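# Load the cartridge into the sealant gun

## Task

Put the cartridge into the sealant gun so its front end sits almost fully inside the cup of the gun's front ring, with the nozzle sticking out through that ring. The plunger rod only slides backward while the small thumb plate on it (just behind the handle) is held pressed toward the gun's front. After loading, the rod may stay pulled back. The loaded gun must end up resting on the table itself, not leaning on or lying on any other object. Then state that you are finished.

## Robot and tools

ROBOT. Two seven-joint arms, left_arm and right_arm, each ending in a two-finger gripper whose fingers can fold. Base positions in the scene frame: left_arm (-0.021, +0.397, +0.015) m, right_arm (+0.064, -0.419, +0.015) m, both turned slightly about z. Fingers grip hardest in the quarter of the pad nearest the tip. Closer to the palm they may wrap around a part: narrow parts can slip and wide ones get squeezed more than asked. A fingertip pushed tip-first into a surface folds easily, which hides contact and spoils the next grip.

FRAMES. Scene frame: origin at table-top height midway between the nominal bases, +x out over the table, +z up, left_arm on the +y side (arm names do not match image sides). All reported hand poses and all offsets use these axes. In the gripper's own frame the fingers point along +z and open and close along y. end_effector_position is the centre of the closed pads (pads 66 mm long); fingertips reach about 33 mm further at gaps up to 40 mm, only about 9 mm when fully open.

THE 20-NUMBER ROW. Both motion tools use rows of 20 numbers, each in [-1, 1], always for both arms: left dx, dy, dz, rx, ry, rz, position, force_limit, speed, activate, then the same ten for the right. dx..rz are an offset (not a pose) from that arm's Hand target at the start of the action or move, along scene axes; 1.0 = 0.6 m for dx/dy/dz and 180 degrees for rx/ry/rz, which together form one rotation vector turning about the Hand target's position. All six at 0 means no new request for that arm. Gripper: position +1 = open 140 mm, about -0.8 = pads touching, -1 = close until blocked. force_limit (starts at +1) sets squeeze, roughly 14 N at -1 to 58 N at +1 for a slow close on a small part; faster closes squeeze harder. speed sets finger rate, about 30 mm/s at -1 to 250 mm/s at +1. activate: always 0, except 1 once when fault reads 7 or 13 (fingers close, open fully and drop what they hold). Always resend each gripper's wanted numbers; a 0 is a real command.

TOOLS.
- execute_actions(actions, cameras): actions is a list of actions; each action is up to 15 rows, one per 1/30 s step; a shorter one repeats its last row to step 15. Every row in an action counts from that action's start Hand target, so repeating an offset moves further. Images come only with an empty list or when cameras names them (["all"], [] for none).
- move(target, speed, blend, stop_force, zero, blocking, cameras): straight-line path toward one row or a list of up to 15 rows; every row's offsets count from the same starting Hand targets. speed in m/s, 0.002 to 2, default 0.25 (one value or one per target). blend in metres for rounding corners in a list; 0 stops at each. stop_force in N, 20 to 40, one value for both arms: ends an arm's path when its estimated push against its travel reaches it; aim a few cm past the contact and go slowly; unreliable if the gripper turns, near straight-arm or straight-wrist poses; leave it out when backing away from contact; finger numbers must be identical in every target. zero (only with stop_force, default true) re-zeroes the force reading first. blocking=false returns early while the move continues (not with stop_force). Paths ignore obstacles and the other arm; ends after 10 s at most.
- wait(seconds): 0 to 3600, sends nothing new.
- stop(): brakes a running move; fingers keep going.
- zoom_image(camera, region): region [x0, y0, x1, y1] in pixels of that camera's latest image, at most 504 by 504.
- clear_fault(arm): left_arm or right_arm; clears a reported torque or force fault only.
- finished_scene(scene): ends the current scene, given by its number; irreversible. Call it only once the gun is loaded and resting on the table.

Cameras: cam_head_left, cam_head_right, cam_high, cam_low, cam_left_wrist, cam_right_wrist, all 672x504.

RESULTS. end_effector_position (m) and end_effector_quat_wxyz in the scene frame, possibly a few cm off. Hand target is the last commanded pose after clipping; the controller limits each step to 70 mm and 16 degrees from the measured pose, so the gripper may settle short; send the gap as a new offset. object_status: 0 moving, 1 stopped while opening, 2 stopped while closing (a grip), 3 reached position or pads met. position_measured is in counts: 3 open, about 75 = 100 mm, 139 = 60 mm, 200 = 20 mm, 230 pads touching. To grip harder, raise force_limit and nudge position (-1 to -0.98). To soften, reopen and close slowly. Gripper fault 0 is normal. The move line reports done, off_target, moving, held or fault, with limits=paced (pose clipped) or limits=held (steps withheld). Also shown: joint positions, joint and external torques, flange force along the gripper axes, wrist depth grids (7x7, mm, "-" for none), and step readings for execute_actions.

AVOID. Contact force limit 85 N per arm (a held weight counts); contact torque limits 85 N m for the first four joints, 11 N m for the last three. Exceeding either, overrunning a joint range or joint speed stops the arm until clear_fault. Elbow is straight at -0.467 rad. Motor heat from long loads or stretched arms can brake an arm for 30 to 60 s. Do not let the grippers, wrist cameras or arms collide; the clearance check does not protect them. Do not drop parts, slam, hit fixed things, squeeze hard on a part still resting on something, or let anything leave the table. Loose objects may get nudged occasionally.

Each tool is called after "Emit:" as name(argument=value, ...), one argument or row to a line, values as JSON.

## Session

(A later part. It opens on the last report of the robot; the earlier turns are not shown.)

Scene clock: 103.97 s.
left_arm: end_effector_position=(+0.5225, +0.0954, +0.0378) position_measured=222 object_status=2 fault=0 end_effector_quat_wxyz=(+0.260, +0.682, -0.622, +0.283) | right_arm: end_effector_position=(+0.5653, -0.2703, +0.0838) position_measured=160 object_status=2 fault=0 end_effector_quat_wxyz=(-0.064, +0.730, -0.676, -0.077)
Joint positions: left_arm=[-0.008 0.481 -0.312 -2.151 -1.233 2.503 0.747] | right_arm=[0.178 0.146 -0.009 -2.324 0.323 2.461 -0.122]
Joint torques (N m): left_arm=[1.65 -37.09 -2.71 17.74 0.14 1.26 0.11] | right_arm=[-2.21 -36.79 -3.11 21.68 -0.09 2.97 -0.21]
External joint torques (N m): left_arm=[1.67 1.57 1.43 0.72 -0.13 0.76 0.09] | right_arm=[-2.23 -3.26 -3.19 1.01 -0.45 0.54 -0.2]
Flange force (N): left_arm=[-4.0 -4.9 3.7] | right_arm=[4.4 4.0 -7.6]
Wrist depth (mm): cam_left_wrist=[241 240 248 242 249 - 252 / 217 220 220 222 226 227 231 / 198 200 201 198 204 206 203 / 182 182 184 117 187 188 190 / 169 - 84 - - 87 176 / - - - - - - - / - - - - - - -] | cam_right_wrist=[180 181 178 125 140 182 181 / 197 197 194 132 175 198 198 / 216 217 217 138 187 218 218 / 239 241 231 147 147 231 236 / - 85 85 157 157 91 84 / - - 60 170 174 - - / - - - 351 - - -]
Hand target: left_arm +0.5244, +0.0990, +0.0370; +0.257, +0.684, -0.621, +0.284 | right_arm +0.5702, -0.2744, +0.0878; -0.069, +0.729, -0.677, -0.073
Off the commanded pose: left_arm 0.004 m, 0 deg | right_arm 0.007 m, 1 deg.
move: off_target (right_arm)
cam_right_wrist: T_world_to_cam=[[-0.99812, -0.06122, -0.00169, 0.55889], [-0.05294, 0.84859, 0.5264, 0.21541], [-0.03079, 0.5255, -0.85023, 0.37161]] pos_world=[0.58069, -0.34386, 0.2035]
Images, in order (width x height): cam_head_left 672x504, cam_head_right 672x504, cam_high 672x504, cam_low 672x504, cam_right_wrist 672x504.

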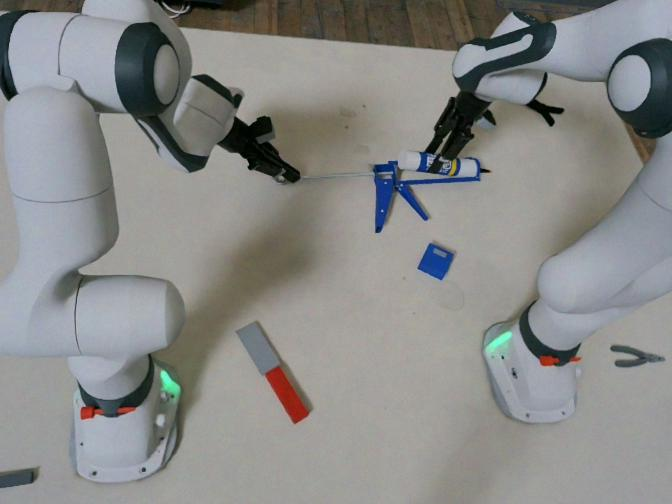

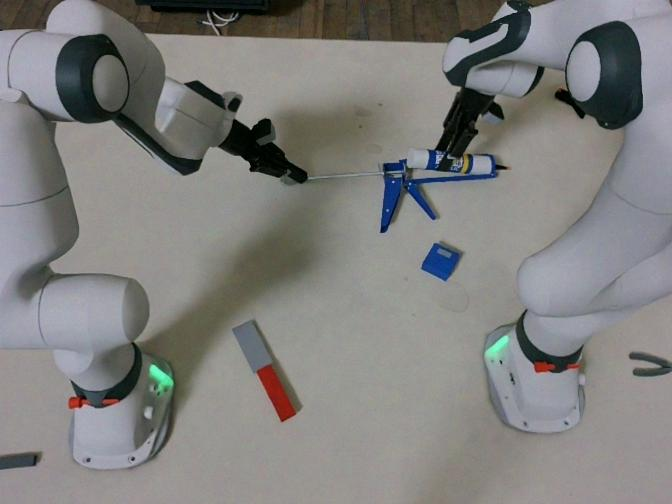

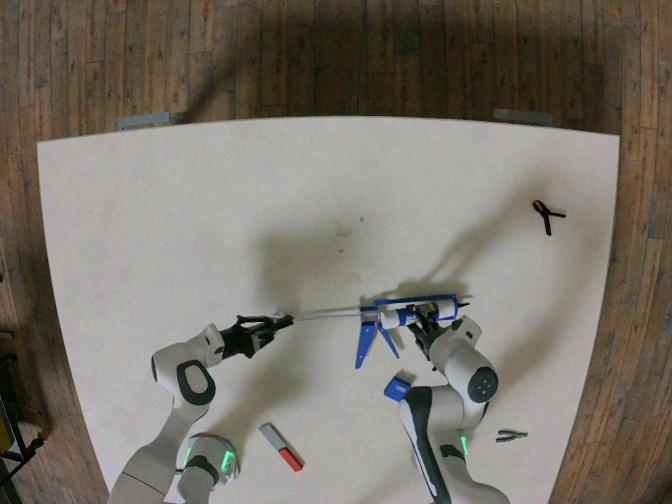

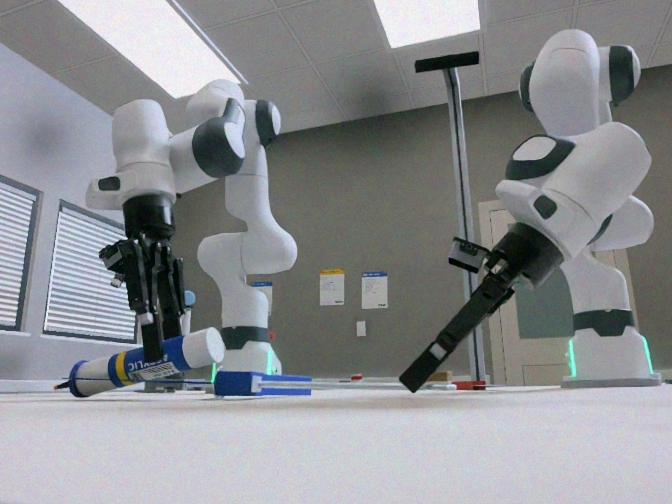

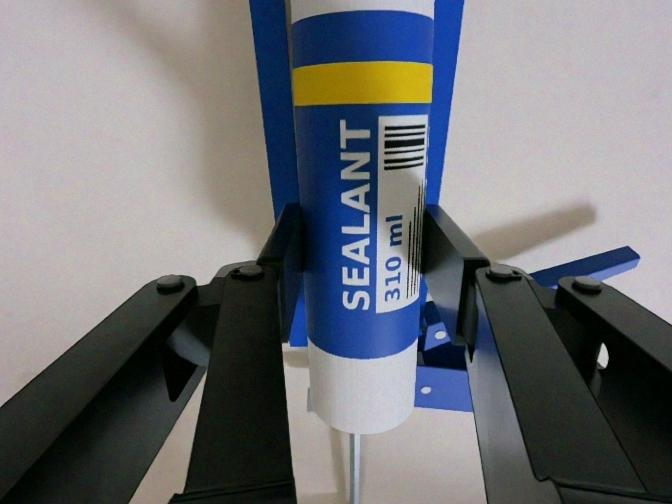

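Emit:
move(
  target=[0,0,0,0,0,0,-1,0.3,-1,0, 0,0.00878,-0.02393,-0.03324,-0.0025,0,-1,0.5,-1,0],
  speed=0.05,
  stop_force=30,
  cameras=["cam_right_wrist", "cam_low", "cam_high", "cam_head_left"],
)

Emit:
zoom_image(
  camera="cam_low",
  region=[44, 344, 124, 404],
)

Emit:
zoom_image(
  camera="cam_low",
  region=[160, 310, 280, 410],
)

Emit:
zoom_image(
  camera="cam_right_wrist",
  region=[220, 0, 500, 210],
)

Emit:
zoom_image(
  camera="cam_right_wrist",
  region=[220, 270, 500, 480],
)

Scene clock: 111.70 s.
left_arm: end_effector_position=(+0.5224, +0.0953, +0.0378) position_measured=222 object_status=2 fault=0 end_effector_quat_wxyz=(+0.260, +0.682, -0.622, +0.283) | right_arm: end_effector_position=(+0.5649, -0.2671, +0.0701) position_measured=160 object_status=2 fault=0 end_effector_quat_wxyz=(-0.029, +0.734, -0.678, -0.039)
Joint positions: left_arm=[-0.009 0.481 -0.312 -2.151 -1.233 2.503 0.747] | right_arm=[0.256 0.176 -0.038 -2.319 0.173 2.496 0.039]
Joint torques (N m): left_arm=[1.69 -37.13 -2.64 17.39 0.2 1.02 0.08] | right_arm=[-0.56 -36.82 -2.93 22.11 -0.4 3.25 0.24]
External joint torques (N m): left_arm=[1.63 1.53 1.43 0.37 -0.07 0.52 0.05] | right_arm=[-0.63 -2.72 -2.93 1.8 -0.79 0.71 0.24]
Flange force (N): left_arm=[-3.9 -4.2 2.7] | right_arm=[1.7 0.5 -5.9]
Wrist depth (mm): cam_left_wrist=[- 242 246 246 242 252 253 / 218 219 226 217 225 223 226 / 202 200 196 198 205 209 207 / 182 183 186 117 183 185 189 / 168 - 84 - - 87 178 / - - - - - - - / - - - - - - -] | cam_right_wrist=[175 175 171 124 133 176 175 / 188 189 185 131 158 189 189 / 202 203 200 139 172 204 204 / 221 218 213 147 147 217 218 / - 85 85 157 156 91 84 / - - 60 170 174 - - / - - - 298 - - -]
Hand target: left_arm +0.5244, +0.0990, +0.0370; +0.257, +0.684, -0.621, +0.284 | right_arm +0.5702, -0.2691, +0.0734; -0.033, +0.732, -0.680, -0.035
Off the commanded pose: left_arm 0.004 m, 0 deg | right_arm 0.006 m, 1 deg.
move: off_target (right_arm)
cam_right_wrist: T_world_to_cam=[[-0.99785, -0.06536, -0.00391, 0.55758], [-0.06053, 0.89802, 0.43577, 0.24375], [-0.02497, 0.43508, -0.90005, 0.33427]] pos_world=[0.57949, -0.32788, 0.19682]
Images, in order (width x height): cam_head_left 672x504, cam_high 672x504, cam_low 672x504, cam_right_wrist 672x504.

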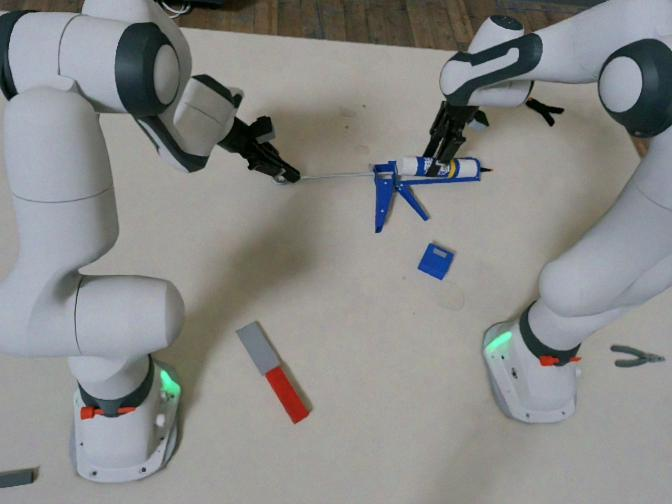

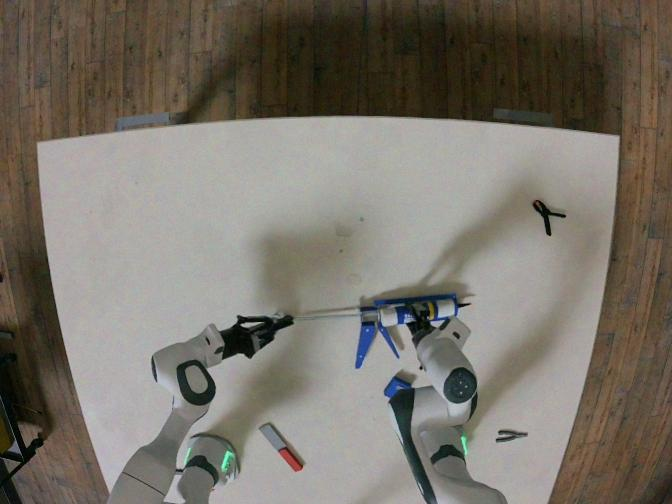

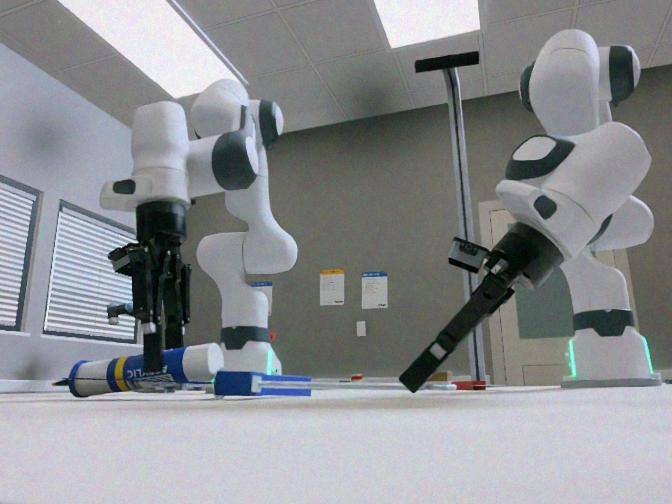

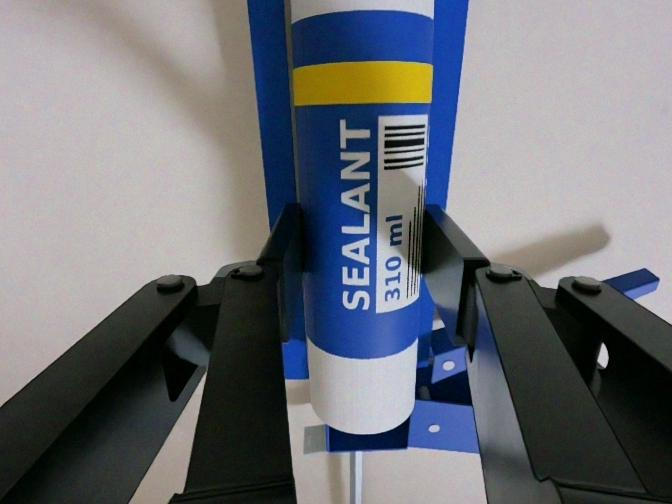

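Scaled by 6.300 from the camera's image (finer frame: 960x720).

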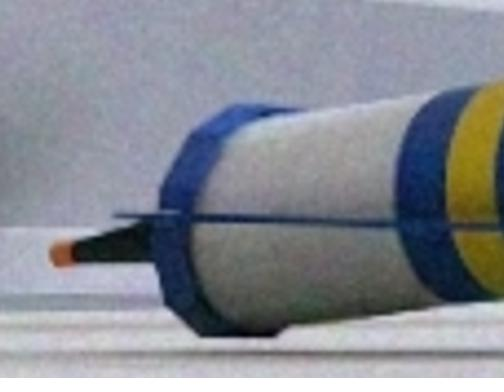

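Scaled by 4.200 from the camera's image (finer frame: 960x720).

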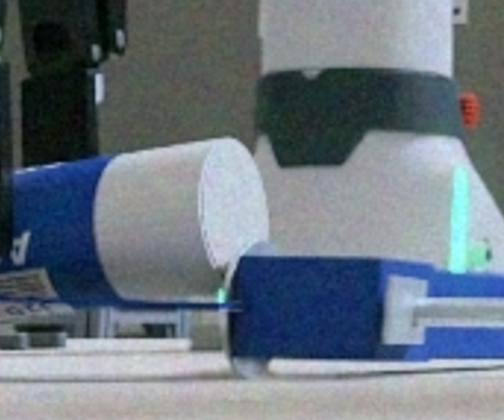

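Scaled by 1.800 from the camera's image (finer frame: 960x720).

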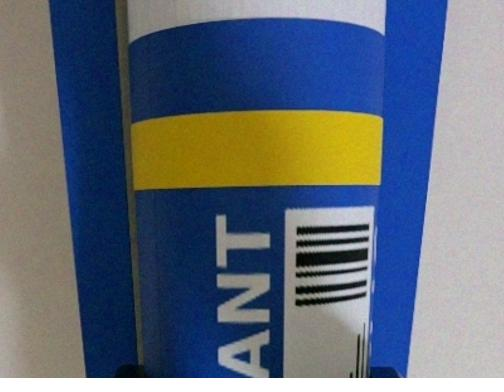

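Scaled by 1.800 from the camera's image (finer frame: 960x720).

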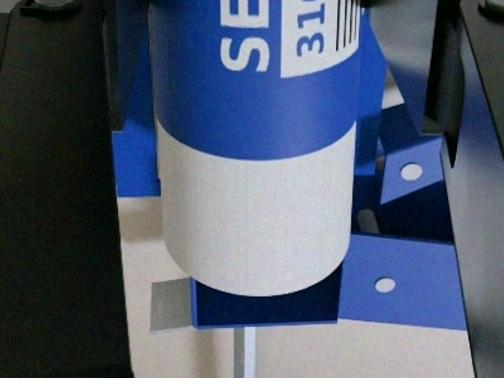

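Emit:
zoom_image(
  camera="cam_low",
  region=[120, 340, 200, 400],
)

Scaled by 6.300 from the camera's image (finer frame: 960x720).

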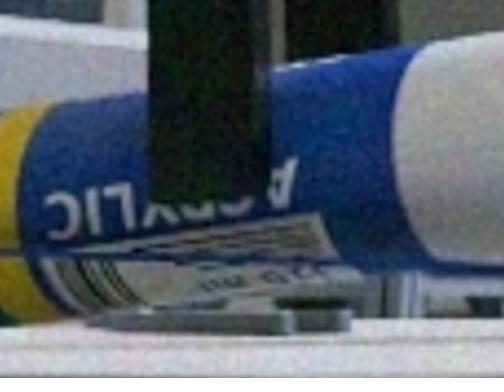

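Emit:
move(
  target=[0,0,0,0,0,0,-1,0.3,-1,0,0.0013,0.0032,-0.0155,-0.02216,-0.00167,-0.00222,-1,0.5,-1,0],
  speed=0.05,
  stop_force=30,
  cameras=["cam_low", "cam_right_wrist", "cam_head_right"],
)

Scene clock: 116.57 s.
left_arm: end_effector_position=(+0.5224, +0.0953, +0.0378) position_measured=222 object_status=2 fault=0 end_effector_quat_wxyz=(+0.260, +0.682, -0.622, +0.283) | right_arm: end_effector_position=(+0.5660, -0.2656, +0.0609) position_measured=160 object_status=2 fault=0 end_effector_quat_wxyz=(-0.006, +0.732, -0.681, -0.013)
Joint positions: left_arm=[-0.009 0.481 -0.312 -2.151 -1.233 2.503 0.747] | right_arm=[0.319 0.203 -0.071 -2.306 0.071 2.505 0.157]
Joint torques (N m): left_arm=[1.53 -37.13 -3.13 17.54 0.16 0.8 0.09] | right_arm=[-0.39 -37.4 -3.11 21.76 -0.33 3.13 0.26]
External joint torques (N m): left_arm=[1.43 1.5 0.9 0.54 -0.11 0.29 0.07] | right_arm=[-0.31 -2.56 -2.74 1.66 -0.75 0.57 0.26]
Flange force (N): left_arm=[-3.6 -4.2 3.0] | right_arm=[1.5 0.8 -5.3]
Wrist depth (mm): cam_left_wrist=[242 243 - 242 246 249 253 / 217 218 - 222 225 227 219 / 198 199 195 185 204 205 206 / 182 183 186 117 187 188 190 / 168 - 84 - - 87 176 / - - - - - - - / - - - - - - -] | cam_right_wrist=[171 172 168 124 133 172 173 / 183 182 180 131 154 183 183 / 195 197 193 140 158 196 196 / 209 206 203 147 147 207 209 / - 85 84 157 157 91 84 / - - 60 169 174 - - / - - - 243 - - -]
Hand target: left_arm +0.5244, +0.0990, +0.0370; +0.257, +0.684, -0.621, +0.284 | right_arm +0.5709, -0.2672, +0.0641; -0.009, +0.730, -0.683, -0.009
Off the commanded pose: left_arm 0.004 m, 0 deg | right_arm 0.006 m, 1 deg.
move: off_target (right_arm)
cam_right_wrist: T_world_to_cam=[[-0.99825, -0.05886, -0.00581, 0.56074], [-0.0568, 0.92674, 0.37138, 0.25586], [-0.01648, 0.37106, -0.92846, 0.30527]] pos_world=[0.57932, -0.31739, 0.19167]
Images, in order (width x height): cam_head_right 672x504, cam_low 672x504, cam_right_wrist 672x504.

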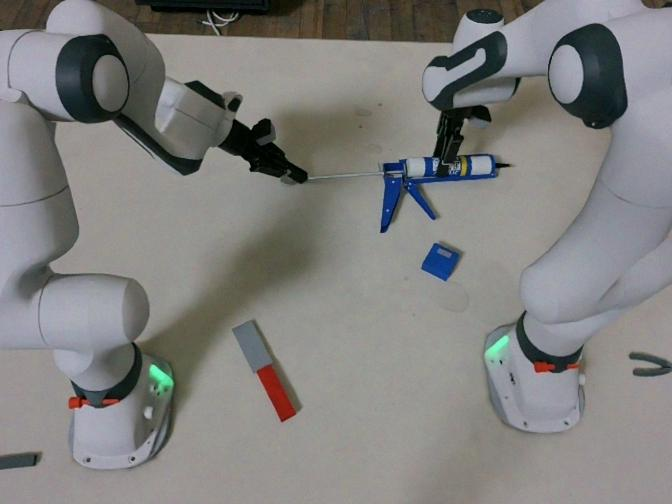

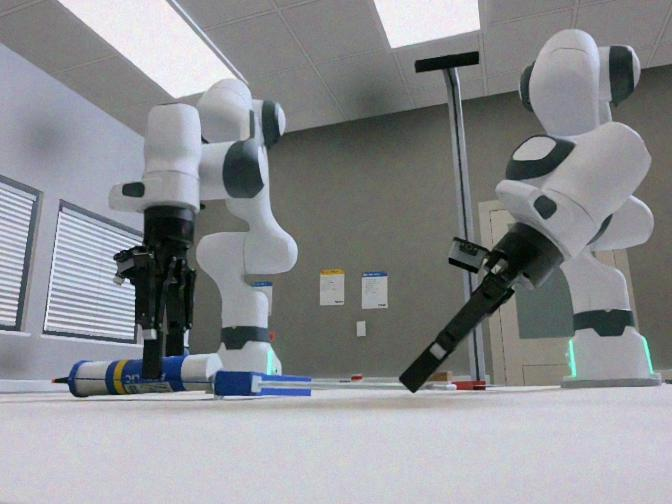

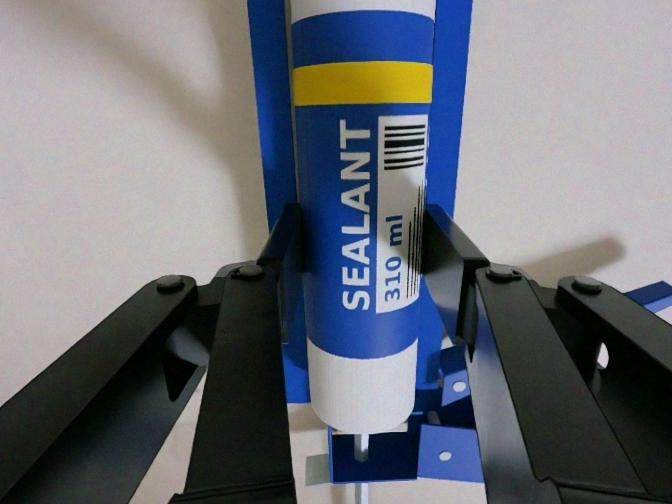

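Emit:
zoom_image(
  camera="cam_right_wrist",
  region=[220, 0, 500, 210],
)

Emit:
zoom_image(
  camera="cam_right_wrist",
  region=[220, 270, 500, 480],
)

Emit:
zoom_image(
  camera="cam_low",
  region=[44, 344, 124, 404],
)

Emit:
zoom_image(
  camera="cam_low",
  region=[120, 340, 200, 400],
)

Emit:
zoom_image(
  camera="cam_low",
  region=[160, 310, 280, 410],
)

Scaled by 1.800 from the camera's image (finer frame: 960x720).

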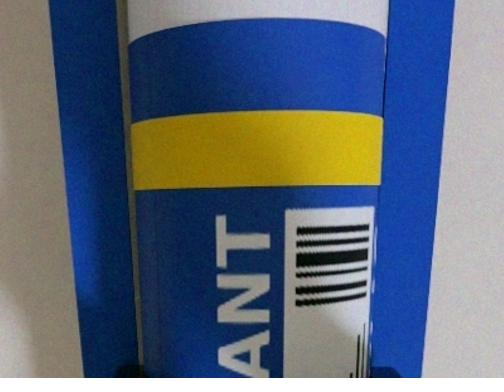

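Scaled by 1.800 from the camera's image (finer frame: 960x720).

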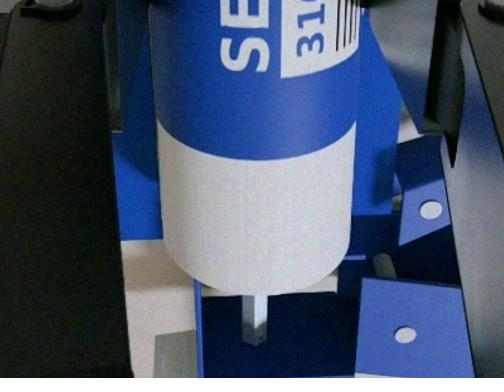

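Scaled by 6.300 from the camera's image (finer frame: 960x720).

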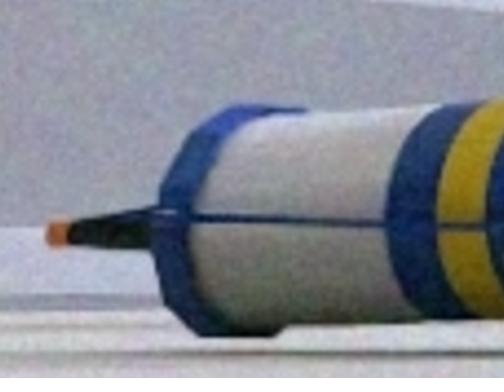

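Scaled by 6.300 from the camera's image (finer frame: 960x720).

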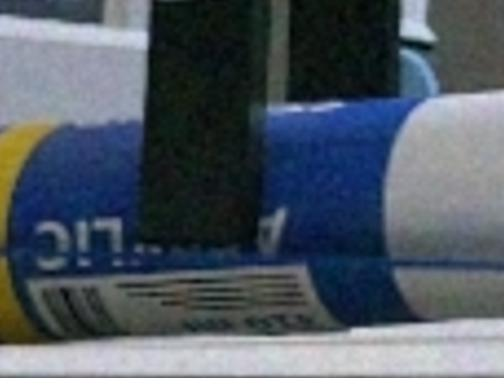

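Scaled by 4.200 from the camera's image (finer frame: 960x720).

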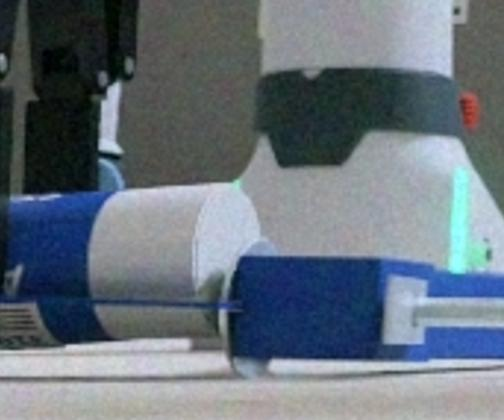

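Emit:
zoom_image(
  camera="cam_right_wrist",
  region=[230, 340, 450, 504],
)

Emit:
zoom_image(
  camera="cam_right_wrist",
  region=[240, 120, 480, 300],
)

Emit:
zoom_image(
  camera="cam_right_wrist",
  region=[230, 0, 490, 100],
)

Scaled by 2.291 from the camera's image (finer frame: 960x720).

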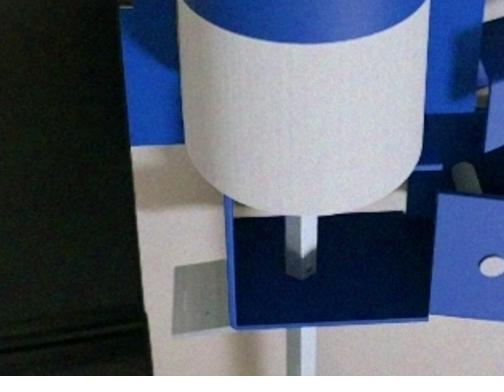

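Scaled by 2.100 from the camera's image (finer frame: 960x720).

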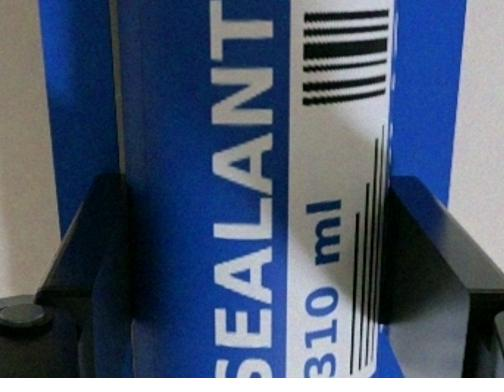

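Scaled by 1.938 from the camera's image (finer frame: 960x720).

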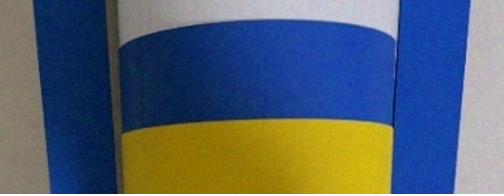

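Emit:
move(
  target=[0,0,0,0,0,0,-1,0.3,-1,0,-0.00117,-0.00167,-0.0038,-0.00554,-0.00042,0.00167,-1,0.5,-1,0],
  speed=0.05,
  stop_force=30,
  cameras=["cam_low", "cam_right_wrist"],
)

Emit:
zoom_image(
  camera="cam_low",
  region=[120, 340, 200, 400],
)

Emit:
zoom_image(
  camera="cam_low",
  region=[44, 344, 124, 404],
)

Emit:
zoom_image(
  camera="cam_right_wrist",
  region=[230, 340, 450, 504],
)

Scene clock: 122.67 s.
left_arm: end_effector_position=(+0.5224, +0.0953, +0.0378) position_measured=222 object_status=2 fault=0 end_effector_quat_wxyz=(+0.260, +0.682, -0.622, +0.283) | right_arm: end_effector_position=(+0.5652, -0.2654, +0.0591) position_measured=160 object_status=2 fault=0 end_effector_quat_wxyz=(+0.000, +0.735, -0.678, -0.006)
Joint positions: left_arm=[-0.009 0.481 -0.312 -2.151 -1.233 2.503 0.747] | right_arm=[0.332 0.207 -0.077 -2.306 0.046 2.506 0.178]
Joint torques (N m): left_arm=[1.65 -37.09 -2.95 17.5 0.2 0.96 0.07] | right_arm=[-1.01 -37.05 -3.82 21.62 -0.48 3.13 0.21]
External joint torques (N m): left_arm=[1.65 1.77 1.2 0.34 -0.08 0.46 0.05] | right_arm=[-1.03 -2.31 -3.52 1.7 -0.91 0.61 0.21]
Flange force (N): left_arm=[-4.1 -4.3 3.2] | right_arm=[3.0 -0.1 -4.7]
Wrist depth (mm): cam_left_wrist=[241 242 245 246 246 - 249 / - 220 225 219 225 227 226 / 198 200 200 199 200 205 206 / 183 182 182 113 187 189 190 / 168 - - - - 87 176 / - - - - - - - / - - - - - - -] | cam_right_wrist=[172 171 168 124 133 172 172 / 181 182 177 131 153 182 182 / 193 193 191 138 163 193 194 / 206 204 201 147 146 204 207 / - 85 79 157 157 91 84 / - - 60 170 174 - - / - - - 236 235 - -]
Hand target: left_arm +0.5244, +0.0990, +0.0370; +0.257, +0.684, -0.621, +0.284 | right_arm +0.5702, -0.2682, +0.0618; -0.004, +0.732, -0.681, -0.002
Off the commanded pose: left_arm 0.004 m, 0 deg | right_arm 0.006 m, 1 deg.
move: off_target (right_arm)
cam_right_wrist: T_world_to_cam=[[-0.9978, -0.06596, -0.00666, 0.55782], [-0.06401, 0.9324, 0.35572, 0.26283], [-0.01726, 0.35537, -0.93457, 0.30013]] pos_world=[0.5786, -0.31492, 0.19071]

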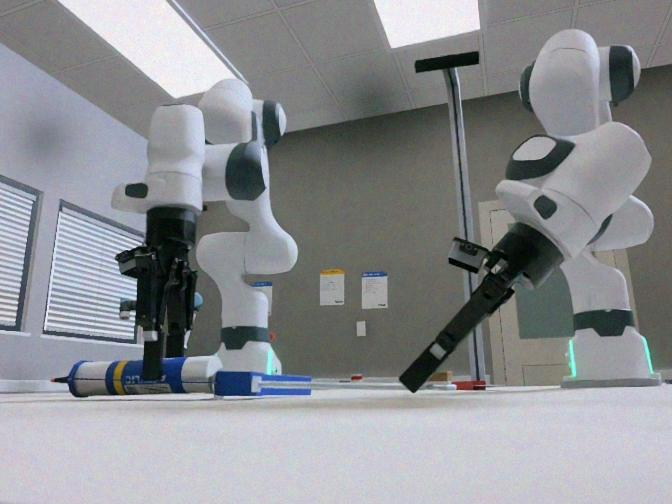

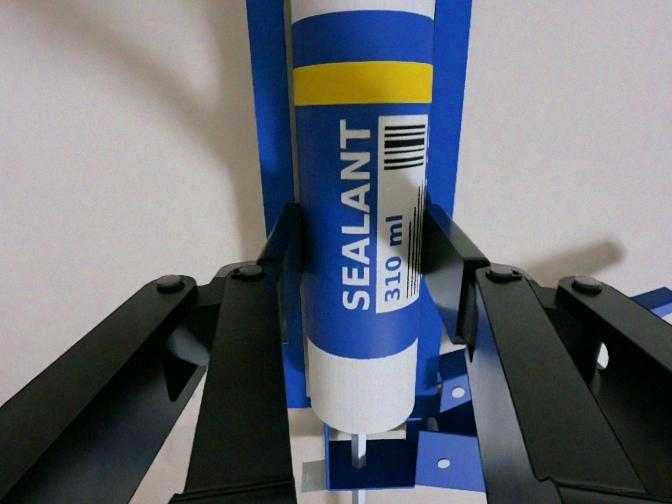

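Scaled by 6.300 from the camera's image (finer frame: 960x720).

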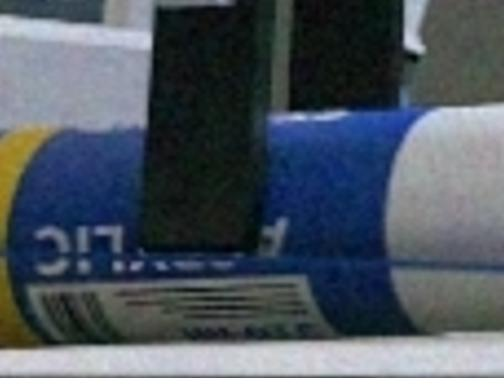

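Scaled by 6.300 from the camera's image (finer frame: 960x720).

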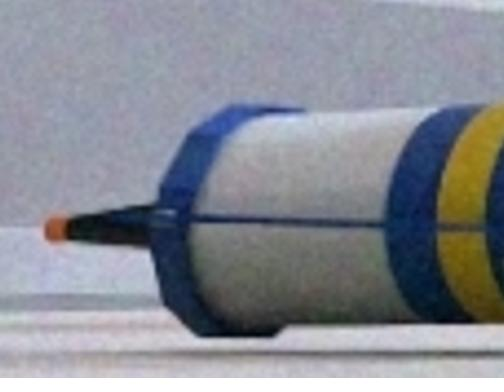

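Scaled by 2.291 from the camera's image (finer frame: 960x720).

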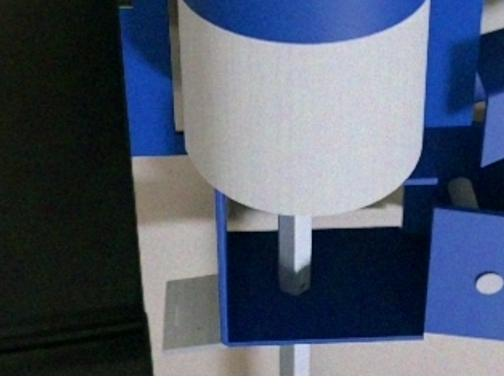

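Emit:
execute_actions(
  actions=[
    [[0,0,0,0,0,0,-1,0.3,-1,0,0,0,0,0,0,0,-0.23,0.5,-1,0]],
    [[0,0,0,0,0,0,-1,0.3,-1,0,0,0,0,0,0,0,-0.21,0.5,-1,0]],
    [[0,0,0,0,0,0,-1,0.3,-1,0,0,0,0,0,0,0,-0.19,0.5,-1,0]],
    [[0,0,0,0,0,0,-1,0.3,-1,0,0,0,0,0,0,0,-0.16,0.5,-1,0]],
    [[0,0,0,0,0,0,-1,0.3,-1,0,0,0,0,0,0,0,-0.05,0.5,-1,0]],
  ],
  cameras=["cam_low", "cam_right_wrist"],
)

Emit:
zoom_image(
  camera="cam_low",
  region=[44, 344, 124, 404],
)

Emit:
zoom_image(
  camera="cam_low",
  region=[160, 310, 280, 410],
)

Scene clock: 126.27 s.
left_arm: end_effector_position=(+0.5227, +0.0957, +0.0379) position_measured=222 object_status=2 fault=0 end_effector_quat_wxyz=(+0.260, +0.682, -0.622, +0.283) | right_arm: end_effector_position=(+0.5682, -0.2679, +0.0603) position_measured=135 object_status=3 fault=0 end_effector_quat_wxyz=(-0.002, +0.733, -0.680, -0.004)
Joint positions: left_arm=[-0.008 0.481 -0.312 -2.151 -1.233 2.503 0.747] | right_arm=[0.331 0.208 -0.082 -2.303 0.044 2.508 0.179]
Joint torques (N m): left_arm=[1.14 -36.33 -3.23 17.4 0.11 1.08 0.1] | right_arm=[0.43 -35.62 -1.86 20.17 0.04 2.91 0.21]
External joint torques (N m): left_arm=[1 2.36 0.76 0.37 -0.17 0.56 0.08] | right_arm=[0.24 -0.76 -1.69 0.17 -0.39 0.37 0.21]
External joint torques at the end of the 1st action: left_arm=[1.57 1.8 1.22 0.5 -0.11 0.52 0.1] | right_arm=[-1.18 -2.35 -3.61 1.66 -0.93 0.62 0.22]
External joint torques at the end of the 2nd action: left_arm=[1.3 2.41 1.02 0.42 -0.17 0.65 0.08] | right_arm=[-0.02 -0.76 -1.88 0.38 -0.44 0.49 0.2]
External joint torques at the end of the 3rd action: left_arm=[1.31 2.49 1.03 0.34 -0.16 0.6 0.06] | right_arm=[0.2 -0.66 -1.75 0.2 -0.38 0.39 0.17]
External joint torques at the end of the 4th action: left_arm=[1.17 2.35 0.93 0.37 -0.17 0.6 0.07] | right_arm=[0.37 -0.8 -1.55 0.16 -0.38 0.37 0.15]
Flange force (N): left_arm=[-4.1 -4.9 5.7] | right_arm=[0.7 1.8 -1.3]
Flange force at the end of the 1st action (N): left_arm=[-4.2 -4.7 3.7] | right_arm=[3.2 0.1 -4.7]
Flange force at the end of the 2nd action (N): left_arm=[-4.6 -5.2 5.6] | right_arm=[1.0 1.1 -1.0]
Flange force at the end of the 3rd action (N): left_arm=[-4.6 -5.2 5.6] | right_arm=[0.8 1.4 -1.0]
Flange force at the end of the 4th action (N): left_arm=[-4.3 -5.0 5.5] | right_arm=[0.6 2.0 -1.3]
Wrist depth (mm): cam_left_wrist=[246 242 245 248 241 251 252 / 217 219 225 228 231 225 231 / 202 204 199 195 204 205 207 / 181 183 184 117 187 187 189 / 168 - 84 - - 87 177 / - - - - - - - / - - - - - - -] | cam_right_wrist=[173 173 171 129 137 173 172 / 183 183 181 138 148 183 183 / 195 195 195 147 158 199 194 / 208 205 125 158 155 202 208 / - 91 91 170 173 - 88 / - - 66 188 205 - - / - - - 242 220 - -]
Hand target: left_arm +0.5244, +0.0990, +0.0370; +0.257, +0.684, -0.621, +0.284 | right_arm +0.5702, -0.2682, +0.0618; -0.004, +0.732, -0.681, -0.002
Off the commanded pose: left_arm 0.004 m, 0 deg | right_arm 0.003 m, 0 deg.
Step readings (end_effector_position of left_arm | right_arm; steps 1 to 15: 1st action; 16 to 30: 2nd action; 31 to 45: 3rd action; 46 to 60: 4th action; 61 to 75: 5th action):
0: (+0.5224, +0.0953, +0.0378) | (+0.5652, -0.2654, +0.0591)
1: (+0.5224, +0.0953, +0.0378) | (+0.5652, -0.2654, +0.0591)
2: (+0.5224, +0.0953, +0.0378) | (+0.5652, -0.2654, +0.0591)
4: (+0.5224, +0.0953, +0.0378) | (+0.5651, -0.2654, +0.0590)
8: (+0.5224, +0.0953, +0.0378) | (+0.5651, -0.2654, +0.0590)
15: (+0.5224, +0.0953, +0.0378) | (+0.5651, -0.2654, +0.0590)
16: (+0.5224, +0.0953, +0.0378) | (+0.5651, -0.2654, +0.0590)
17: (+0.5224, +0.0953, +0.0378) | (+0.5651, -0.2654, +0.0590)
19: (+0.5224, +0.0953, +0.0378) | (+0.5657, -0.2659, +0.0592)
23: (+0.5227, +0.0957, +0.0379) | (+0.5673, -0.2670, +0.0600)
30: (+0.5227, +0.0957, +0.0379) | (+0.5675, -0.2675, +0.0600)
31: (+0.5227, +0.0957, +0.0379) | (+0.5675, -0.2675, +0.0600)
32: (+0.5227, +0.0957, +0.0379) | (+0.5676, -0.2675, +0.0601)
34: (+0.5227, +0.0957, +0.0379) | (+0.5678, -0.2676, +0.0601)
38: (+0.5227, +0.0957, +0.0379) | (+0.5680, -0.2678, +0.0602)
45: (+0.5227, +0.0957, +0.0379) | (+0.5680, -0.2678, +0.0602)
46: (+0.5227, +0.0957, +0.0379) | (+0.5680, -0.2678, +0.0602)
47: (+0.5227, +0.0957, +0.0379) | (+0.5680, -0.2678, +0.0602)
49: (+0.5227, +0.0957, +0.0379) | (+0.5681, -0.2678, +0.0602)
53: (+0.5227, +0.0957, +0.0379) | (+0.5681, -0.2679, +0.0602)
60: (+0.5227, +0.0957, +0.0379) | (+0.5682, -0.2679, +0.0603)
61: (+0.5227, +0.0957, +0.0379) | (+0.5682, -0.2679, +0.0603)
62: (+0.5227, +0.0957, +0.0379) | (+0.5682, -0.2679, +0.0603)
64: (+0.5227, +0.0957, +0.0379) | (+0.5682, -0.2679, +0.0603)
68: (+0.5227, +0.0957, +0.0379) | (+0.5682, -0.2679, +0.0603)
75: (+0.5227, +0.0957, +0.0379) | (+0.5682, -0.2679, +0.0603)
cam_right_wrist: T_world_to_cam=[[-0.99808, -0.06081, -0.01138, 0.56249], [-0.06089, 0.93295, 0.35483, 0.26336], [-0.01097, 0.35485, -0.93486, 0.2985]] pos_world=[0.58073, -0.31742, 0.19201]

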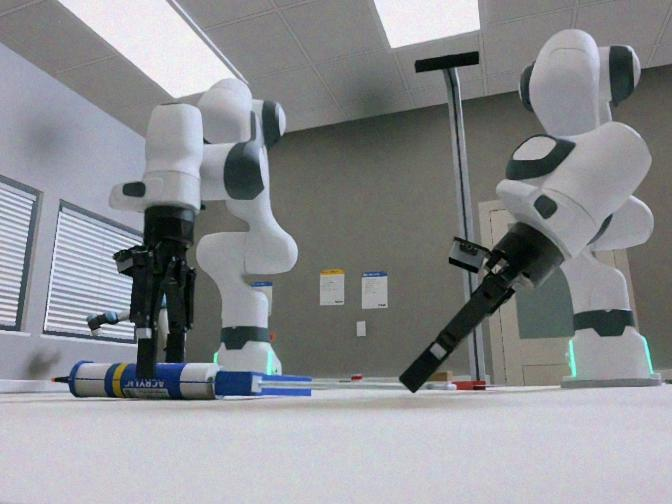

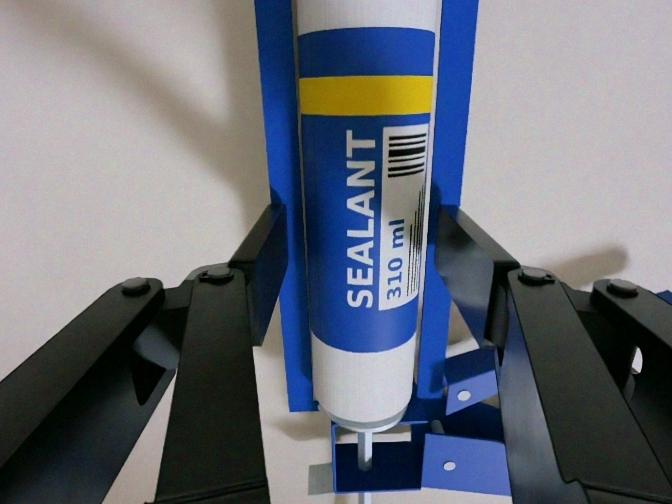

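Scaled by 6.300 from the camera's image (finer frame: 960x720).

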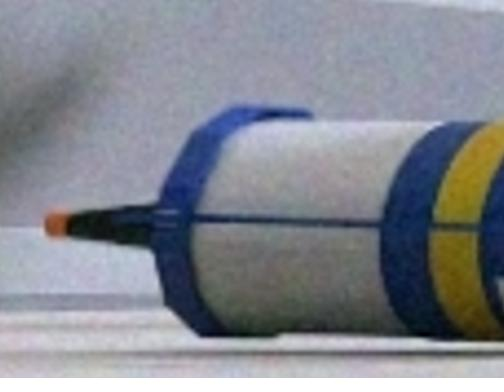

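Scaled by 4.200 from the camera's image (finer frame: 960x720).

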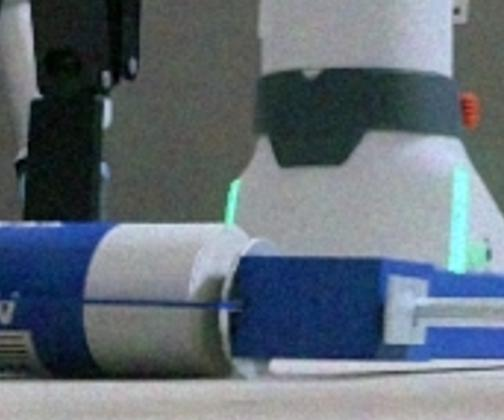

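Emit:
zoom_image(
  camera="cam_right_wrist",
  region=[270, 380, 450, 504],
)

Emit:
zoom_image(
  camera="cam_low",
  region=[180, 350, 260, 410],
)

Scaled by 2.800 from the camera's image (finer frame: 960x720).

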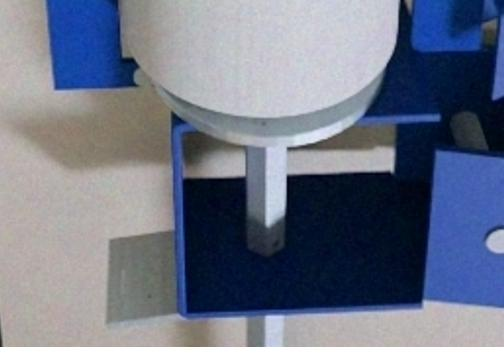

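Scaled by 6.300 from the camera's image (finer frame: 960x720).

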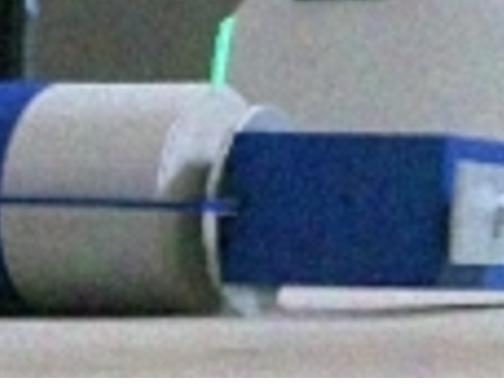

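Emit:
move(
  target=[0.0027,-0.03,0,0,0,0,-1,0.3,-1,0,0,0,0.2,0,0,0,-0.05,0.5,-1,0],
  speed=0.1,
  stop_force=25,
  cameras=["cam_low", "cam_right_wrist"],
)

Emit:
zoom_image(
  camera="cam_low",
  region=[44, 344, 124, 404],
)

Emit:
zoom_image(
  camera="cam_low",
  region=[180, 350, 260, 410],
)

Scene clock: 131.50 s.
left_arm: end_effector_position=(+0.5270, +0.0842, +0.0381) position_measured=222 object_status=2 fault=0 end_effector_quat_wxyz=(+0.254, +0.681, -0.624, +0.285) | right_arm: end_effector_position=(+0.5701, -0.2676, +0.1812) position_measured=135 object_status=3 fault=0 end_effector_quat_wxyz=(-0.004, +0.733, -0.680, -0.003)
Joint positions: left_arm=[-0.032 0.491 -0.314 -2.134 -1.242 2.525 0.741] | right_arm=[0.331 0 -0.085 -2.214 0.012 2.218 0.204]
Joint torques (N m): left_arm=[-1.52 -35.77 -5.83 18.45 -0.36 0.58 -0.26] | right_arm=[0.36 -31.53 -1.03 23.03 0.17 2.36 0.21]
External joint torques (N m): left_arm=[-1.52 3.31 -1.62 1.27 -0.68 0.04 -0.28] | right_arm=[0.42 -0.29 -0.98 -0.28 -0.43 -0.2 0.21]
Flange force (N): left_arm=[-1.2 -7.5 12.6] | right_arm=[0.5 1.8 -0.7]
Wrist depth (mm): cam_left_wrist=[236 245 251 242 248 253 - / 219 220 - 221 225 223 225 / 200 201 201 185 203 204 205 / 184 184 185 117 186 187 188 / 170 - 84 - - 87 176 / - - - - - - - / - - - - - - -] | cam_right_wrist=[- 282 281 242 279 280 279 / - 299 299 257 294 298 297 / 319 318 317 274 315 317 315 / 343 336 125 293 156 307 338 / - 86 91 356 328 - 88 / - - 66 393 385 - - / - - - 432 - - -]
Hand target: left_arm +0.5261, +0.0810, +0.0370; +0.257, +0.684, -0.621, +0.284 | right_arm +0.5702, -0.2682, +0.1818; -0.004, +0.732, -0.681, -0.002
Off the commanded pose: left_arm 0.004 m, 1 deg | right_arm 0.001 m, 0 deg.
move: off_target (left_arm)
cam_right_wrist: T_world_to_cam=[[-0.99803, -0.06063, -0.01635, 0.56676], [-0.06247, 0.93231, 0.35623, 0.22073], [-0.00636, 0.35655, -0.93425, 0.40918]] pos_world=[0.58203, -0.31731, 0.31291]

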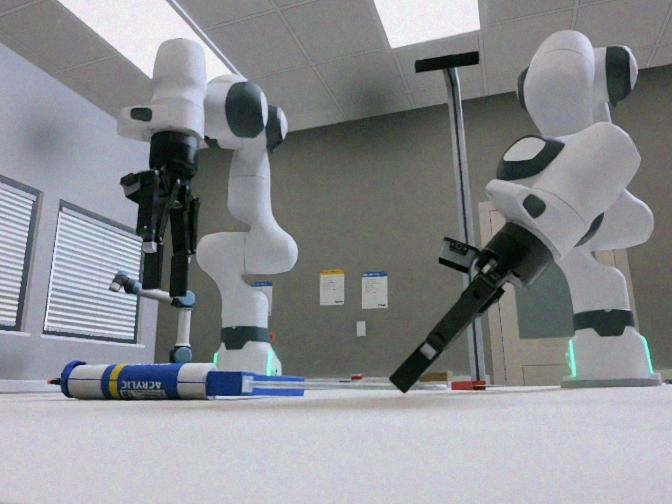

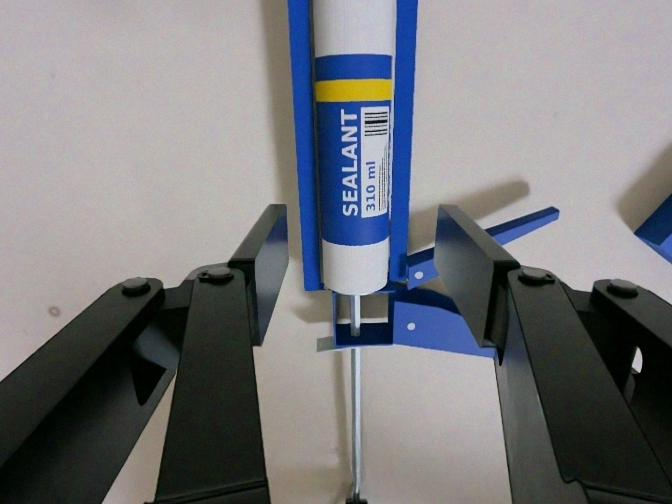

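Scaled by 6.300 from the camera's image (finer frame: 960x720).

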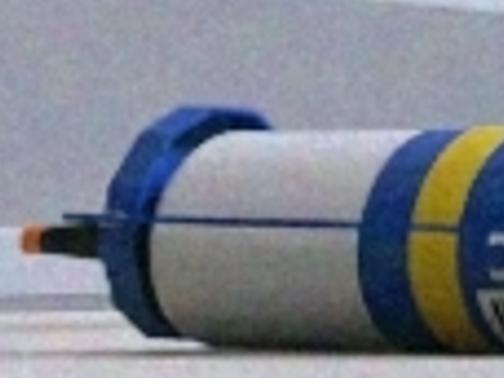

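Scaled by 6.300 from the camera's image (finer frame: 960x720).

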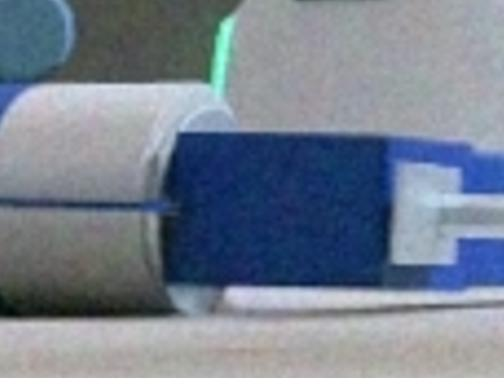

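Emit:
zoom_image(
  camera="cam_right_wrist",
  region=[280, 220, 440, 340],
)

Emit:
zoom_image(
  camera="cam_right_wrist",
  region=[270, 0, 430, 120],
)

Scaled by 3.150 from the camera's image (finer frame: 960x720).

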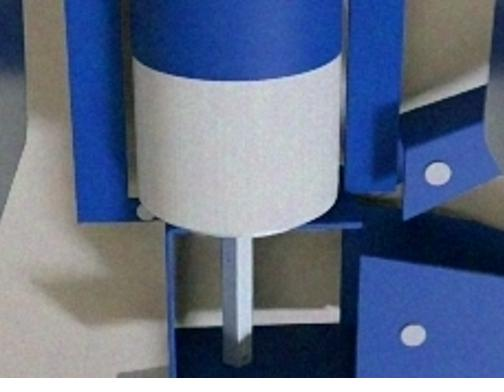

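Scaled by 3.150 from the camera's image (finer frame: 960x720).

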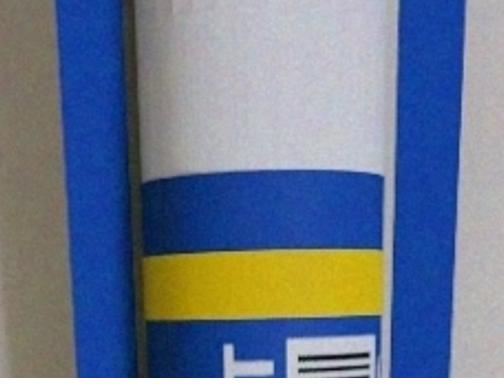

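Emit:
move(
  target=[0,0,0,0,0,0,-1,0.3,-1,0,0.0023,-0.0275,-0.1738,-0.0205,-0.00154,0.00278,-0.05,0.5,-1,0],
  speed=0.12,
  cameras=["cam_low", "cam_right_wrist"],
)

Emit:
zoom_image(
  camera="cam_low",
  region=[100, 340, 200, 415],
)

Emit:
zoom_image(
  camera="cam_right_wrist",
  region=[230, 0, 490, 190],
)

Scene clock: 138.67 s.
left_arm: end_effector_position=(+0.5270, +0.0842, +0.0381) position_measured=222 object_status=2 fault=0 end_effector_quat_wxyz=(+0.254, +0.681, -0.624, +0.285) | right_arm: end_effector_position=(+0.5707, -0.2846, +0.0779) position_measured=135 object_status=3 fault=0 end_effector_quat_wxyz=(+0.019, +0.736, -0.677, +0.020)
Joint positions: left_arm=[-0.032 0.491 -0.314 -2.134 -1.242 2.525 0.741] | right_arm=[0.332 0.173 -0.09 -2.293 -0.06 2.453 0.244]
Joint velocities: left_arm=[within noise] | right_arm=[0.001 0 -0.001 0 0 0.004 0.006]
Joint torques (N m): left_arm=[-1.43 -35.78 -5.87 18.45 -0.38 0.58 -0.27] | right_arm=[0.81 -34.21 -1.58 20.34 0.08 2.84 0.21]
External joint torques (N m): left_arm=[-1.39 3.34 -1.62 1.27 -0.7 0.04 -0.3] | right_arm=[0.79 -0.05 -1.27 -0.19 -0.4 0.34 0.21]
Flange force (N): left_arm=[-1.3 -7.5 12.5] | right_arm=[-0.1 1.6 0.7]
Wrist depth (mm): cam_left_wrist=[242 244 244 241 252 - 249 / 219 - 225 221 - 220 225 / 200 201 201 198 204 204 205 / 185 185 186 117 186 190 188 / 171 - 84 - - 83 176 / - - - - - - - / - - - - - - -] | cam_right_wrist=[194 194 192 151 168 192 192 / 203 204 202 159 176 203 203 / 214 214 211 168 187 214 213 / 226 223 125 177 173 220 225 / - 86 91 186 200 - 88 / - - 63 199 221 - - / - - - 253 241 - -]
Hand target: left_arm +0.5261, +0.0810, +0.0370; +0.257, +0.684, -0.621, +0.284 | right_arm +0.5716, -0.2847, +0.0776; +0.018, +0.735, -0.678, +0.021
Off the commanded pose: left_arm 0.004 m, 1 deg | right_arm 0.001 m, 0 deg.
move: done
cam_right_wrist: T_world_to_cam=[[-0.99735, -0.07118, -0.01485, 0.56114], [-0.07239, 0.95283, 0.29475, 0.28983], [-0.00684, 0.29504, -0.95546, 0.30308]] pos_world=[0.58271, -0.32564, 0.21249]

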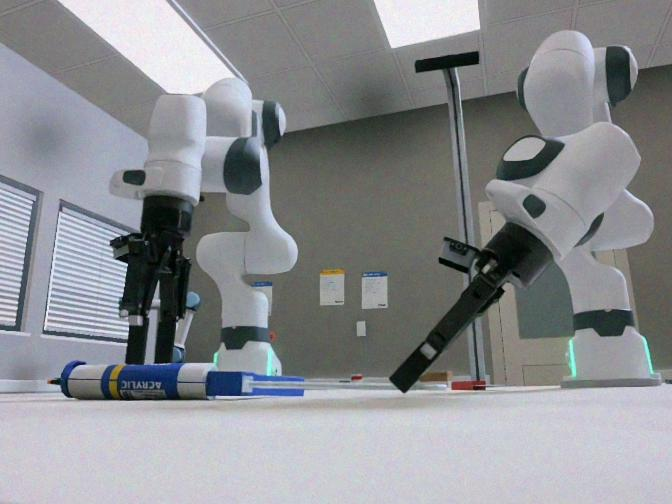

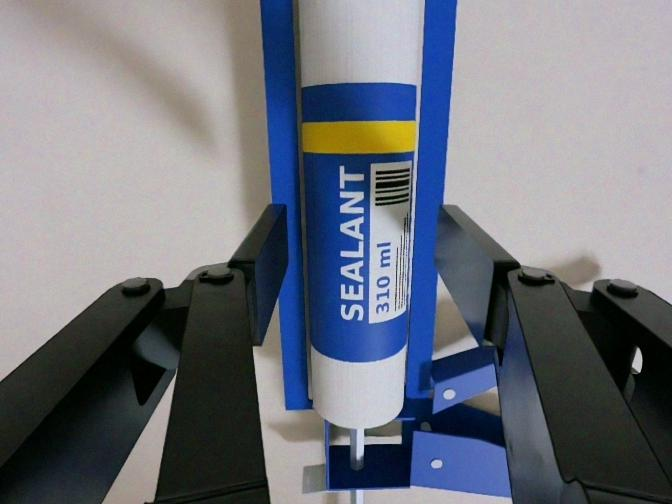

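Scaled by 5.040 from the camera's image (finer frame: 960x720).

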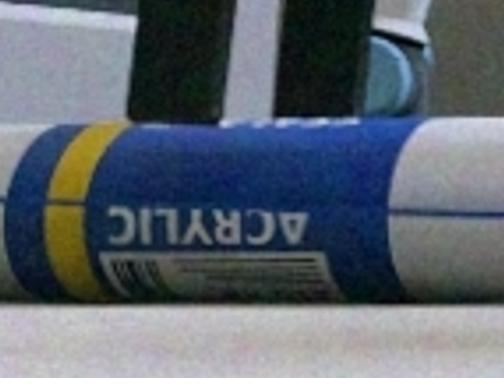

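Scaled by 1.938 from the camera's image (finer frame: 960x720).

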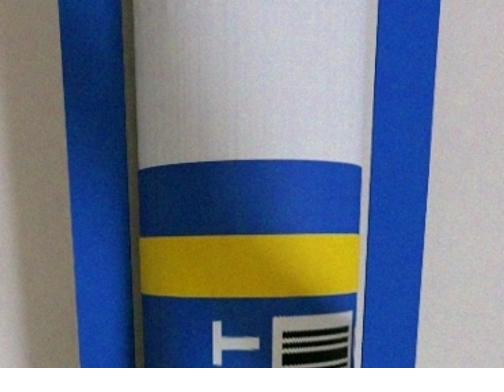

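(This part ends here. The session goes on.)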